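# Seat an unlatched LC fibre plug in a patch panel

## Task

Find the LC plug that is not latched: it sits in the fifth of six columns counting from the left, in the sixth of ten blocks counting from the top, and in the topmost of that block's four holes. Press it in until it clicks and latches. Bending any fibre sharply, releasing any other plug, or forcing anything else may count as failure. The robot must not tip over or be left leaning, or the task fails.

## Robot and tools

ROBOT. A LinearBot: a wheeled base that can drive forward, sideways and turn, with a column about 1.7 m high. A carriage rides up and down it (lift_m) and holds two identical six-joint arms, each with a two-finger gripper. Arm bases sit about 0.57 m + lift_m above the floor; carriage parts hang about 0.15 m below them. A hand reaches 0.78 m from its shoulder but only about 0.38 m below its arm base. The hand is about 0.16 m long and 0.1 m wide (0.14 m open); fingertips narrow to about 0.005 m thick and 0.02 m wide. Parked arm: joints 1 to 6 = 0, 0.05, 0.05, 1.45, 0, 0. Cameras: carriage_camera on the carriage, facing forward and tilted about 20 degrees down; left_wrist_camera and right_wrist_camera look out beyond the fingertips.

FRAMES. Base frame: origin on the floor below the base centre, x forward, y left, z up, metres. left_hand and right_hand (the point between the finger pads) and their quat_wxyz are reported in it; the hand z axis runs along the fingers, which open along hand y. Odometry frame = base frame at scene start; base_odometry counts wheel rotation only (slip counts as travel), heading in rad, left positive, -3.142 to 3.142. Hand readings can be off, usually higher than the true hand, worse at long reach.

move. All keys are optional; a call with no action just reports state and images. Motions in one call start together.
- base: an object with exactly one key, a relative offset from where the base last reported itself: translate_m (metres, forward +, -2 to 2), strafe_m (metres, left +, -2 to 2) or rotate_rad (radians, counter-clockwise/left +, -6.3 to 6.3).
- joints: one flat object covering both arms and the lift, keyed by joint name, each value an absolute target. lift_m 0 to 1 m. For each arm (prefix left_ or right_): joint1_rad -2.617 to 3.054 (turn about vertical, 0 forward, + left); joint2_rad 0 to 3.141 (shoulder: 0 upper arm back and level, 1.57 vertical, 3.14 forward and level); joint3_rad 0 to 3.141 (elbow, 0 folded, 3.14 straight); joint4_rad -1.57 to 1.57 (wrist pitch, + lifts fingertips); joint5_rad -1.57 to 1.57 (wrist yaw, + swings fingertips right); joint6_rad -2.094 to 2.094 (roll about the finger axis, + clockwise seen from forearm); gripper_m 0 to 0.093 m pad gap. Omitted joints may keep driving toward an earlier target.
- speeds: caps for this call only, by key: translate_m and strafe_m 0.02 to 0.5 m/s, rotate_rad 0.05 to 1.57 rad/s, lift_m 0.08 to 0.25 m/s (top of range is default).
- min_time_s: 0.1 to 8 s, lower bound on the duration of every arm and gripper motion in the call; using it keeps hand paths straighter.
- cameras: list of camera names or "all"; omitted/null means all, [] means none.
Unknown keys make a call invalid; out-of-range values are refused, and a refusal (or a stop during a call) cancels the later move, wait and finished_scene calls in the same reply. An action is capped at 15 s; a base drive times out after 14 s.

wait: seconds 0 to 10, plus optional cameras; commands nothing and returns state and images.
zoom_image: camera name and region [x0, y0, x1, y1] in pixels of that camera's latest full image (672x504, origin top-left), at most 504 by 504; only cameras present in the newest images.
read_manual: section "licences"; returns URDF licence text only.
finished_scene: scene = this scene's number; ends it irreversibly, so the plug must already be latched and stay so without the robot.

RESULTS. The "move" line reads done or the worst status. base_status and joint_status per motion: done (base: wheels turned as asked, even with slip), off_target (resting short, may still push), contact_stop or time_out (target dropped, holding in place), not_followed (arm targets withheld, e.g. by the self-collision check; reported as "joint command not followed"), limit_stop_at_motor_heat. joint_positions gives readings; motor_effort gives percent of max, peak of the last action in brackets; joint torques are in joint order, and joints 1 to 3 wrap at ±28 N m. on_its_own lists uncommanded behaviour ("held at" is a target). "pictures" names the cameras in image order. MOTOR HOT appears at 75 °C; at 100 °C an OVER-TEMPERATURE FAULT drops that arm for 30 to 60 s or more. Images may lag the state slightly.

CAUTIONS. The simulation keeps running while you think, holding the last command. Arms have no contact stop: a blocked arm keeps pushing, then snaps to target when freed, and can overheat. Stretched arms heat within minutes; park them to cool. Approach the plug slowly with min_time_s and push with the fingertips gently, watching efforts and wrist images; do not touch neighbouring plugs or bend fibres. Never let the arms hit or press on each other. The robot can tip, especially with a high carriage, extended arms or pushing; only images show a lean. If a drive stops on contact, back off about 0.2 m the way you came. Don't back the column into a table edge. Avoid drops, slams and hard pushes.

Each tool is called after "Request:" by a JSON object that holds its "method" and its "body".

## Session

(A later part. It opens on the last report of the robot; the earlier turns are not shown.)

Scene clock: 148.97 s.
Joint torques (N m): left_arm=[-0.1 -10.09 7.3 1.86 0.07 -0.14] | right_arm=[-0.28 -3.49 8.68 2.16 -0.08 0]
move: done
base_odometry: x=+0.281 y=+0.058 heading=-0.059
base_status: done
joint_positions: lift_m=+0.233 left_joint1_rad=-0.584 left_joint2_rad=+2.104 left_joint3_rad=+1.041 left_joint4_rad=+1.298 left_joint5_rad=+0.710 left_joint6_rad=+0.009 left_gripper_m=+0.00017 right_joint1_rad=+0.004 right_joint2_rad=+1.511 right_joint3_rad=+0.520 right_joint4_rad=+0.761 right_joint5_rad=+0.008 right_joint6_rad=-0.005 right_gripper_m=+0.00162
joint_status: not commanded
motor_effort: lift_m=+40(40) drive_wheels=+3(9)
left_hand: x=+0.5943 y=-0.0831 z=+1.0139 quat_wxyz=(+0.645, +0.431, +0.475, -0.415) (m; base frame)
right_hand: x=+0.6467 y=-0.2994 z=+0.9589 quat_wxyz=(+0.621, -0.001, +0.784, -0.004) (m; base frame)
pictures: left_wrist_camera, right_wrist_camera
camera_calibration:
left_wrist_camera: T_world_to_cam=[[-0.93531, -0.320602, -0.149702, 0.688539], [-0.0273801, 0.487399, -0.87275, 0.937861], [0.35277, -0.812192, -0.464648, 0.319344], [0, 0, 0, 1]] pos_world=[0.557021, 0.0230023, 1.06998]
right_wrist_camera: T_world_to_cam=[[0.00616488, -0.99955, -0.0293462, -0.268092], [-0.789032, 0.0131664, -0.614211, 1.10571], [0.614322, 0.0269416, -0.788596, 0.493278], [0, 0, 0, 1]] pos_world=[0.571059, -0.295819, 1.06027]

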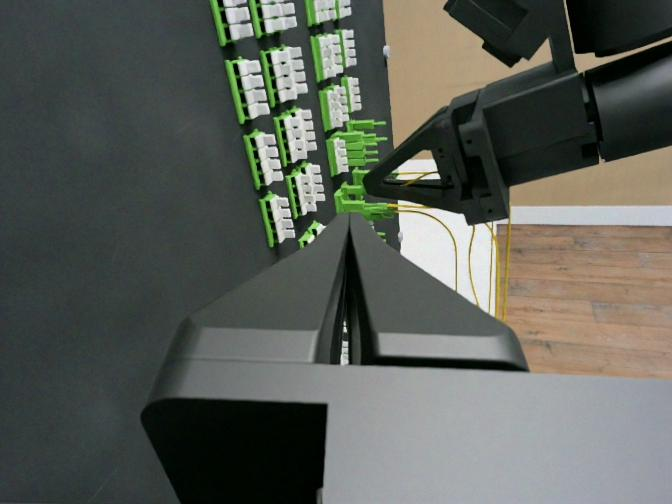

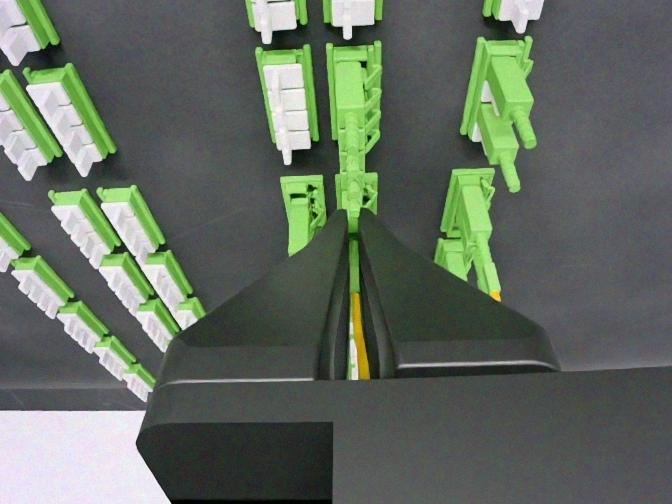

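Request:
{"method": "move", "body": {"base": {"translate_m": 0.006}, "speeds": {"translate_m":0.02}, "cameras": ["left_wrist_camera","right_wrist_camera"]}}

Request:
{"method": "zoom_image", "body": {"camera": "right_wrist_camera", "region": [280, 110, 430, 260]}}

Request:
{"method": "zoom_image", "body": {"camera": "left_wrist_camera", "region": [290, 120, 430, 220]}}

Scene clock: 156.03 s.
Joint torques (N m): left_arm=[-0.25 -10.09 7.28 1.87 0.07 -0.13] | right_arm=[-0.32 -1.43 9.96 2.24 -0.11 0.03]
move: done
base_odometry: x=+0.286 y=+0.058 heading=-0.059
base_status: done
joint_positions: lift_m=+0.233 left_joint1_rad=-0.584 left_joint2_rad=+2.104 left_joint3_rad=+1.041 left_joint4_rad=+1.298 left_joint5_rad=+0.710 left_joint6_rad=+0.009 left_gripper_m=+0.00017 right_joint1_rad=+0.004 right_joint2_rad=+1.490 right_joint3_rad=+0.505 right_joint4_rad=+0.751 right_joint5_rad=+0.008 right_joint6_rad=-0.005 right_gripper_m=+0.00162
joint_status: not commanded
motor_effort: lift_m=+40(40) drive_wheels=+5(11)
left_hand: x=+0.5943 y=-0.0831 z=+1.0139 quat_wxyz=(+0.645, +0.431, +0.475, -0.415) (m; base frame)
right_hand: x=+0.6419 y=-0.2994 z=+0.9589 quat_wxyz=(+0.620, -0.001, +0.785, -0.004) (m; base frame)
pictures: left_wrist_camera, right_wrist_camera
camera_calibration:
left_wrist_camera: T_world_to_cam=[[-0.93531, -0.320602, -0.149702, 0.688539], [-0.0273801, 0.487399, -0.87275, 0.937861], [0.35277, -0.812192, -0.464648, 0.319344], [0, 0, 0, 1]] pos_world=[0.557021, 0.0230023, 1.06998]
right_wrist_camera: T_world_to_cam=[[0.00606445, -0.99955, -0.0293676, -0.267979], [-0.791129, 0.0131667, -0.611508, 1.10069], [0.611619, 0.026942, -0.790693, 0.49988], [0, 0, 0, 1]] pos_world=[0.566674, -0.295819, 1.06046]

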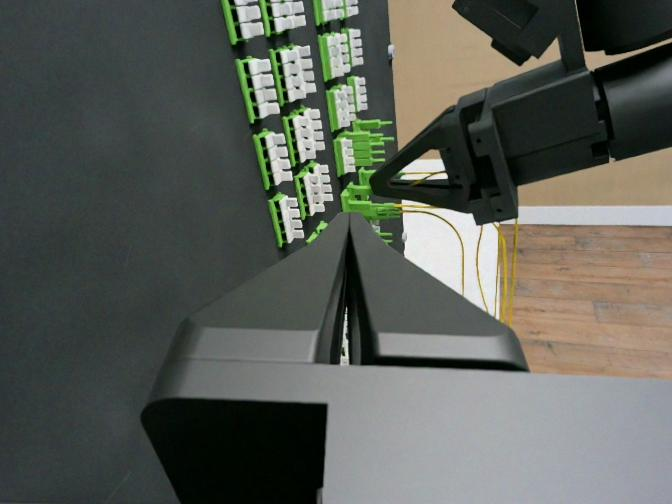

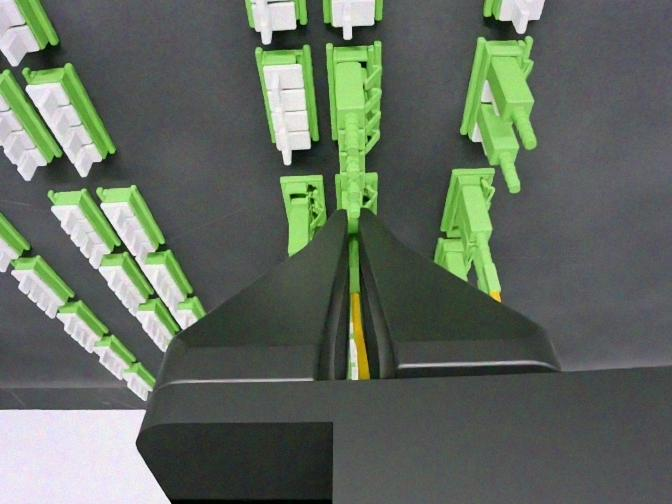

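Scaled by 3.360 from the camera's 672x504 image, which has a finer 960x720 frame.

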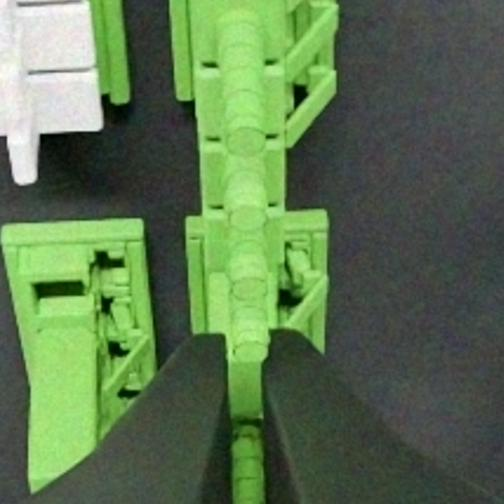

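Scaled by 3.600 from the camera's 672x504 image, which has a finer 960x720 frame.

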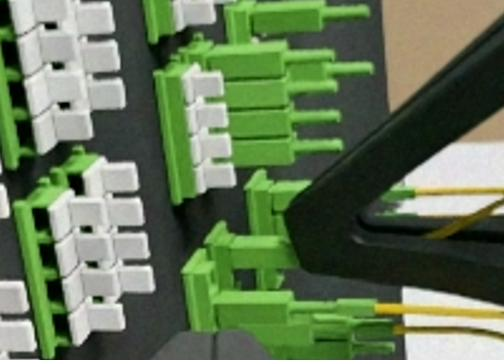

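Request:
{"method": "move", "body": {"base": {"translate_m": 0.004}, "speeds": {"translate_m":0.02}, "cameras": ["right_wrist_camera"]}}

Request:
{"method": "zoom_image", "body": {"camera": "right_wrist_camera", "region": [280, 110, 430, 260]}}

Request:
{"method": "move", "body": {"base": {"translate_m": -0.0115}, "speeds": {"translate_m":0.02}, "cameras": []}}

Request:
{"method": "move", "body": {"joints": {"right_gripper_m":0.0115}, "min_time_s": 1, "cameras": ["right_wrist_camera"]}}

Request:
{"method": "zoom_image", "body": {"camera": "right_wrist_camera", "region": [280, 110, 430, 260]}}

Scene clock: 163.20 s.
Joint torques (N m): left_arm=[-0.2 -10.15 7.28 1.84 0.07 -0.13] | right_arm=[-0.4 -0.68 10.89 2.35 -0.1 0.01]
move: done
base_odometry: x=+0.290 y=+0.058 heading=-0.059
base_status: done
joint_positions: lift_m=+0.233 left_joint1_rad=-0.584 left_joint2_rad=+2.104 left_joint3_rad=+1.041 left_joint4_rad=+1.298 left_joint5_rad=+0.710 left_joint6_rad=+0.009 left_gripper_m=+0.00017 right_joint1_rad=+0.004 right_joint2_rad=+1.481 right_joint3_rad=+0.496 right_joint4_rad=+0.742 right_joint5_rad=+0.008 right_joint6_rad=-0.005 right_gripper_m=+0.00162
joint_status: not commanded
motor_effort: lift_m=+40(40) drive_wheels=+5(14)
left_hand: x=+0.5943 y=-0.0831 z=+1.0140 quat_wxyz=(+0.645, +0.431, +0.475, -0.415) (m; base frame)
right_hand: x=+0.6391 y=-0.2994 z=+0.9567 quat_wxyz=(+0.617, -0.001, +0.787, -0.004) (m; base frame)
pictures: right_wrist_camera
camera_calibration:
right_wrist_camera: T_world_to_cam=[[0.00589855, -0.999552, -0.0293567, -0.267929], [-0.796204, 0.0130669, -0.604888, 1.09395], [0.605, 0.0269419, -0.79577, 0.509056], [0, 0, 0, 1]] pos_world=[0.564612, -0.295818, 1.05895]

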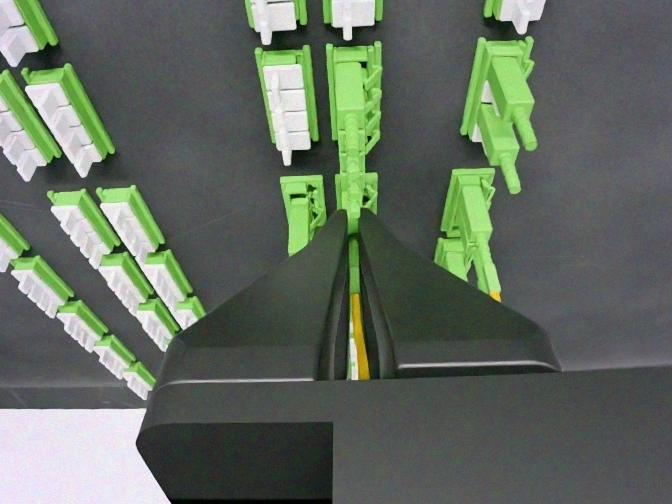

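Scaled by 3.360 from the camera's 672x504 image, which has a finer 960x720 frame.

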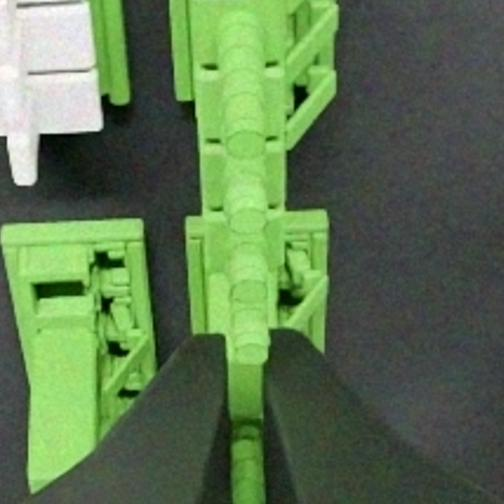

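Scene clock: 164.17 s.
Joint torques (N m): left_arm=[-0.2 -10.14 7.28 1.87 0.07 -0.13] | right_arm=[-0.34 -4.07 8.72 2.03 -0.12 0.01]
move: done
base_odometry: x=+0.279 y=+0.059 heading=-0.059
base_status: done
joint_positions: lift_m=+0.233 left_joint1_rad=-0.584 left_joint2_rad=+2.104 left_joint3_rad=+1.041 left_joint4_rad=+1.298 left_joint5_rad=+0.710 left_joint6_rad=+0.009 left_gripper_m=+0.00017 right_joint1_rad=+0.004 right_joint2_rad=+1.517 right_joint3_rad=+0.518 right_joint4_rad=+0.773 right_joint5_rad=+0.008 right_joint6_rad=-0.005 right_gripper_m=+0.00162
joint_status: not commanded
motor_effort: lift_m=+39(40) drive_wheels=+0(6)
left_hand: x=+0.5943 y=-0.0831 z=+1.0139 quat_wxyz=(+0.645, +0.431, +0.475, -0.415) (m; base frame)
right_hand: x=+0.6471 y=-0.2994 z=+0.9588 quat_wxyz=(+0.623, -0.001, +0.782, -0.004) (m; base frame)
pictures: none
No camera images: "cameras" was empty.

Scene clock: 165.43 s.
Joint torques (N m): left_arm=[-0.17 -10.14 7.3 1.86 0.07 -0.13] | right_arm=[-0.29 -4.16 8.85 2.04 -0.09 0.03]
move: done
base_odometry: x=+0.279 y=+0.059 heading=-0.059
base_status: not commanded
joint_positions: lift_m=+0.233 left_joint1_rad=-0.584 left_joint2_rad=+2.104 left_joint3_rad=+1.041 left_joint4_rad=+1.298 left_joint5_rad=+0.710 left_joint6_rad=+0.009 left_gripper_m=+0.00017 right_joint1_rad=+0.003 right_joint2_rad=+1.517 right_joint3_rad=+0.518 right_joint4_rad=+0.773 right_joint5_rad=+0.008 right_joint6_rad=-0.005 right_gripper_m=+0.01142
joint_status: all done
motor_effort: lift_m=+40(40) drive_wheels=+2(3)
left_hand: x=+0.5943 y=-0.0831 z=+1.0139 quat_wxyz=(+0.645, +0.431, +0.475, -0.415) (m; base frame)
right_hand: x=+0.6471 y=-0.2998 z=+0.9588 quat_wxyz=(+0.623, -0.001, +0.782, -0.004) (m; base frame)
pictures: right_wrist_camera
camera_calibration:
right_wrist_camera: T_world_to_cam=[[0.00558223, -0.999553, -0.029379, -0.26814], [-0.786184, 0.013769, -0.617839, 1.10779], [0.617967, 0.0265462, -0.785756, 0.487704], [0, 0, 0, 1]] pos_world=[0.57104, -0.29622, 1.05977]

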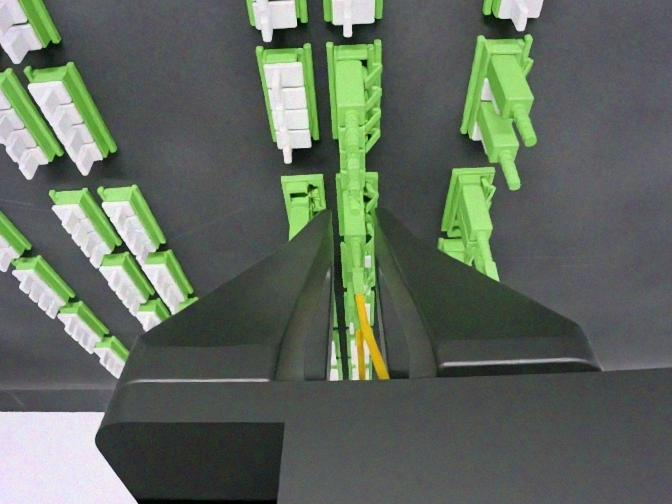

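Scaled by 3.360 from the camera's 672x504 image, which has a finer 960x720 frame.

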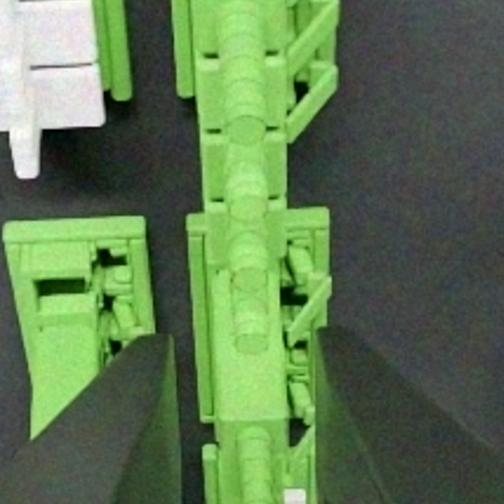

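Request:
{"method": "move", "body": {"base": {"translate_m": -0.03}, "speeds": {"translate_m":0.03}, "cameras": ["right_wrist_camera","left_wrist_camera"]}}

Request:
{"method": "zoom_image", "body": {"camera": "right_wrist_camera", "region": [260, 40, 460, 240]}}

Request:
{"method": "zoom_image", "body": {"camera": "left_wrist_camera", "region": [280, 120, 400, 220]}}

Request:
{"method": "move", "body": {"base": {"translate_m": -0.07}, "speeds": {"translate_m":0.06}, "cameras": ["right_wrist_camera","left_wrist_camera"]}}

Request:
{"method": "zoom_image", "body": {"camera": "left_wrist_camera", "region": [180, 140, 290, 240]}}

Scene clock: 184.33 s.
Joint torques (N m): left_arm=[-0.23 -10.07 7.3 1.86 0.07 -0.13] | right_arm=[-0.21 -4.1 8.7 2.04 -0.09 0.02]
move: done
base_odometry: x=+0.249 y=+0.060 heading=-0.060
base_status: done
joint_positions: lift_m=+0.233 left_joint1_rad=-0.585 left_joint2_rad=+2.104 left_joint3_rad=+1.041 left_joint4_rad=+1.298 left_joint5_rad=+0.710 left_joint6_rad=+0.009 left_gripper_m=+0.00017 right_joint1_rad=+0.003 right_joint2_rad=+1.517 right_joint3_rad=+0.518 right_joint4_rad=+0.773 right_joint5_rad=+0.008 right_joint6_rad=-0.005 right_gripper_m=+0.01142
joint_status: not commanded
motor_effort: lift_m=+39(40) drive_wheels=-1(8)
left_hand: x=+0.5941 y=-0.0833 z=+1.0139 quat_wxyz=(+0.645, +0.431, +0.475, -0.415) (m; base frame)
right_hand: x=+0.6471 y=-0.2998 z=+0.9588 quat_wxyz=(+0.623, -0.001, +0.782, -0.004) (m; base frame)
pictures: left_wrist_camera, right_wrist_camera
camera_calibration:
left_wrist_camera: T_world_to_cam=[[-0.935552, -0.319863, -0.149765, 0.688476], [-0.0269395, 0.487429, -0.872747, 0.937706], [0.352159, -0.812466, -0.464632, 0.319579], [0, 0, 0, 1]] pos_world=[0.556824, 0.0227999, 1.06998]
right_wrist_camera: T_world_to_cam=[[0.00558223, -0.999553, -0.029379, -0.26814], [-0.786184, 0.013769, -0.617839, 1.10779], [0.617967, 0.0265462, -0.785756, 0.487704], [0, 0, 0, 1]] pos_world=[0.57104, -0.29622, 1.05977]

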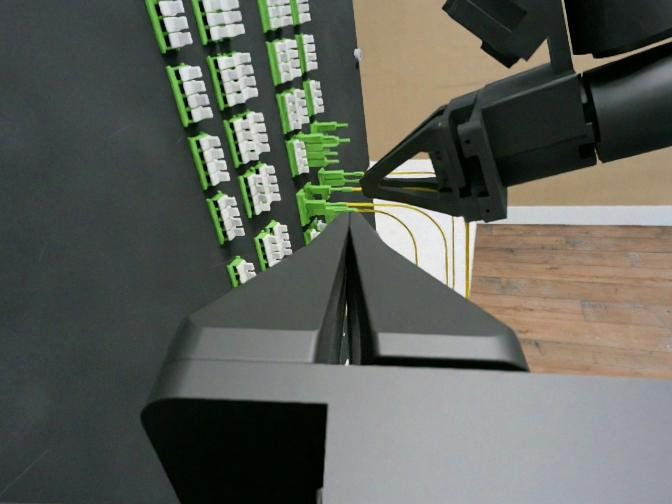

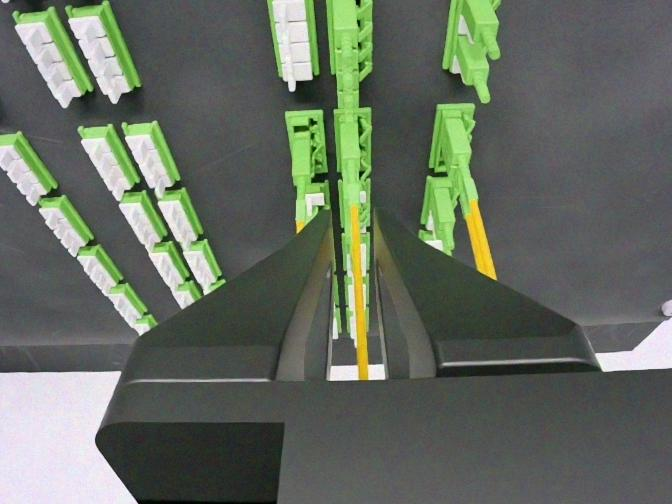

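Scaled by 2.520 from the camera's 672x504 image, which has a finer 960x720 frame.

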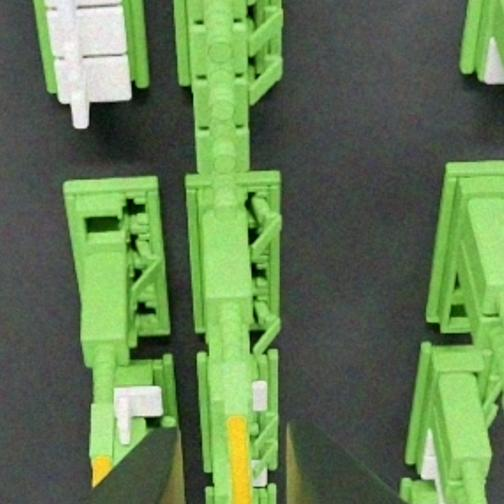

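Scaled by 4.200 from the camera's 672x504 image, which has a finer 960x720 frame.

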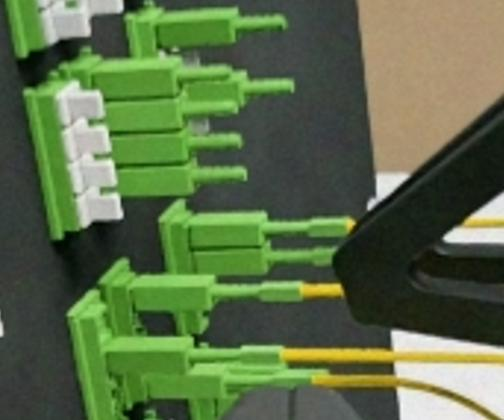

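Scene clock: 186.03 s.
Joint torques (N m): left_arm=[-0.16 -10.15 7.3 1.86 0.07 -0.13] | right_arm=[-0.29 -4.38 8.84 2.06 -0.09 0.05]
move: done
base_odometry: x=+0.179 y=+0.065 heading=-0.060
base_status: done
joint_positions: lift_m=+0.233 left_joint1_rad=-0.585 left_joint2_rad=+2.104 left_joint3_rad=+1.041 left_joint4_rad=+1.297 left_joint5_rad=+0.710 left_joint6_rad=+0.009 left_gripper_m=+0.00017 right_joint1_rad=+0.003 right_joint2_rad=+1.519 right_joint3_rad=+0.518 right_joint4_rad=+0.772 right_joint5_rad=+0.008 right_joint6_rad=-0.005 right_gripper_m=+0.01142
joint_status: not commanded
motor_effort: lift_m=+40(40) drive_wheels=+1(10)
left_hand: x=+0.5938 y=-0.0836 z=+1.0138 quat_wxyz=(+0.645, +0.431, +0.475, -0.416) (m; base frame)
right_hand: x=+0.6471 y=-0.2998 z=+0.9579 quat_wxyz=(+0.622, -0.001, +0.783, -0.004) (m; base frame)
pictures: left_wrist_camera, right_wrist_camera
camera_calibration:
left_wrist_camera: T_world_to_cam=[[-0.935814, -0.319183, -0.149577, 0.688123], [-0.0268583, 0.487672, -0.872613, 0.937654], [0.351468, -0.812587, -0.464944, 0.320124], [0, 0, 0, 1]] pos_world=[0.556626, 0.022498, 1.06998]
right_wrist_camera: T_world_to_cam=[[0.00551285, -0.999553, -0.0293891, -0.268112], [-0.787582, 0.0137697, -0.616056, 1.10643], [0.616185, 0.0265426, -0.787154, 0.489518], [0, 0, 0, 1]] pos_world=[0.57125, -0.29622, 1.05907]

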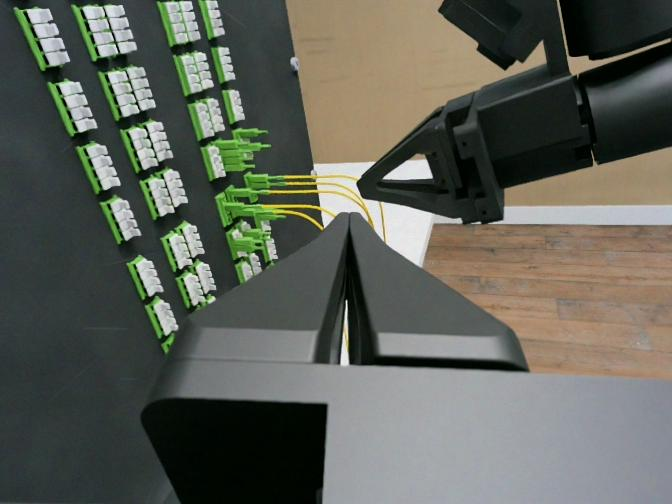

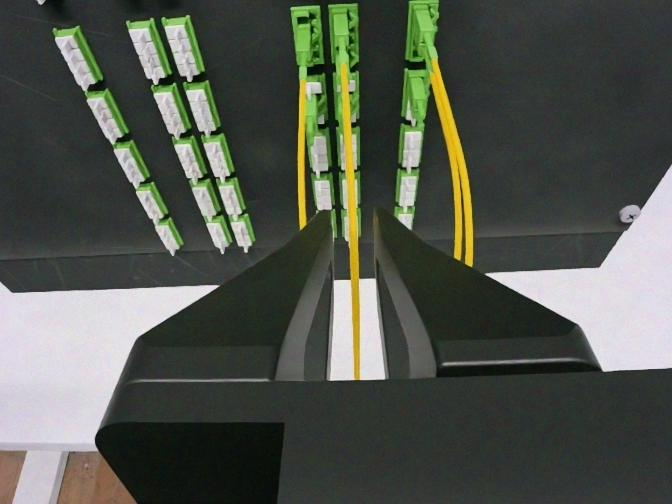

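Scaled by 4.582 from the camera's 672x504 image, which has a finer 960x720 frame.

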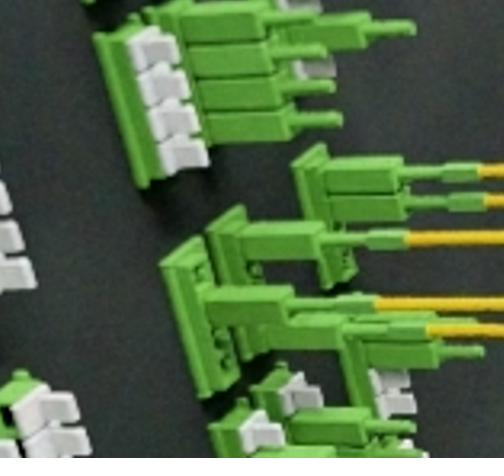

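Request:
{"method": "zoom_image", "body": {"camera": "right_wrist_camera", "region": [280, 0, 450, 100]}}

Request:
{"method": "zoom_image", "body": {"camera": "left_wrist_camera", "region": [205, 160, 295, 230]}}

Scaled by 2.965 from the camera's 672x504 image, which has a finer 960x720 frame.

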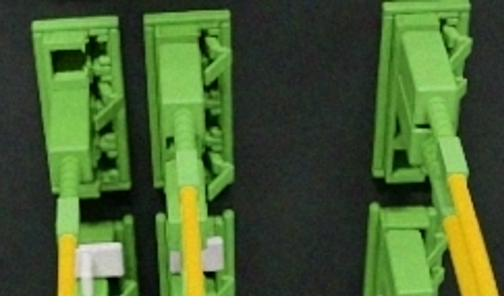

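Scaled by 5.600 from the camera's 672x504 image, which has a finer 960x720 frame.

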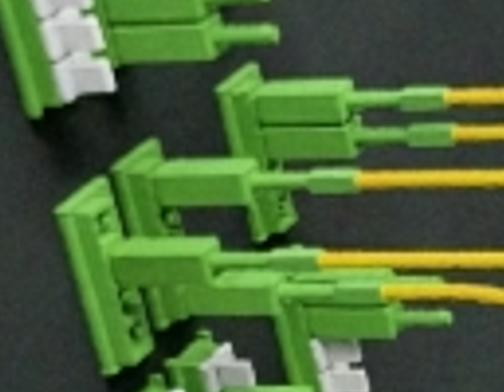

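Request:
{"method": "finished_scene", "body": {"scene": 2}}

The scene is finished: the task was done.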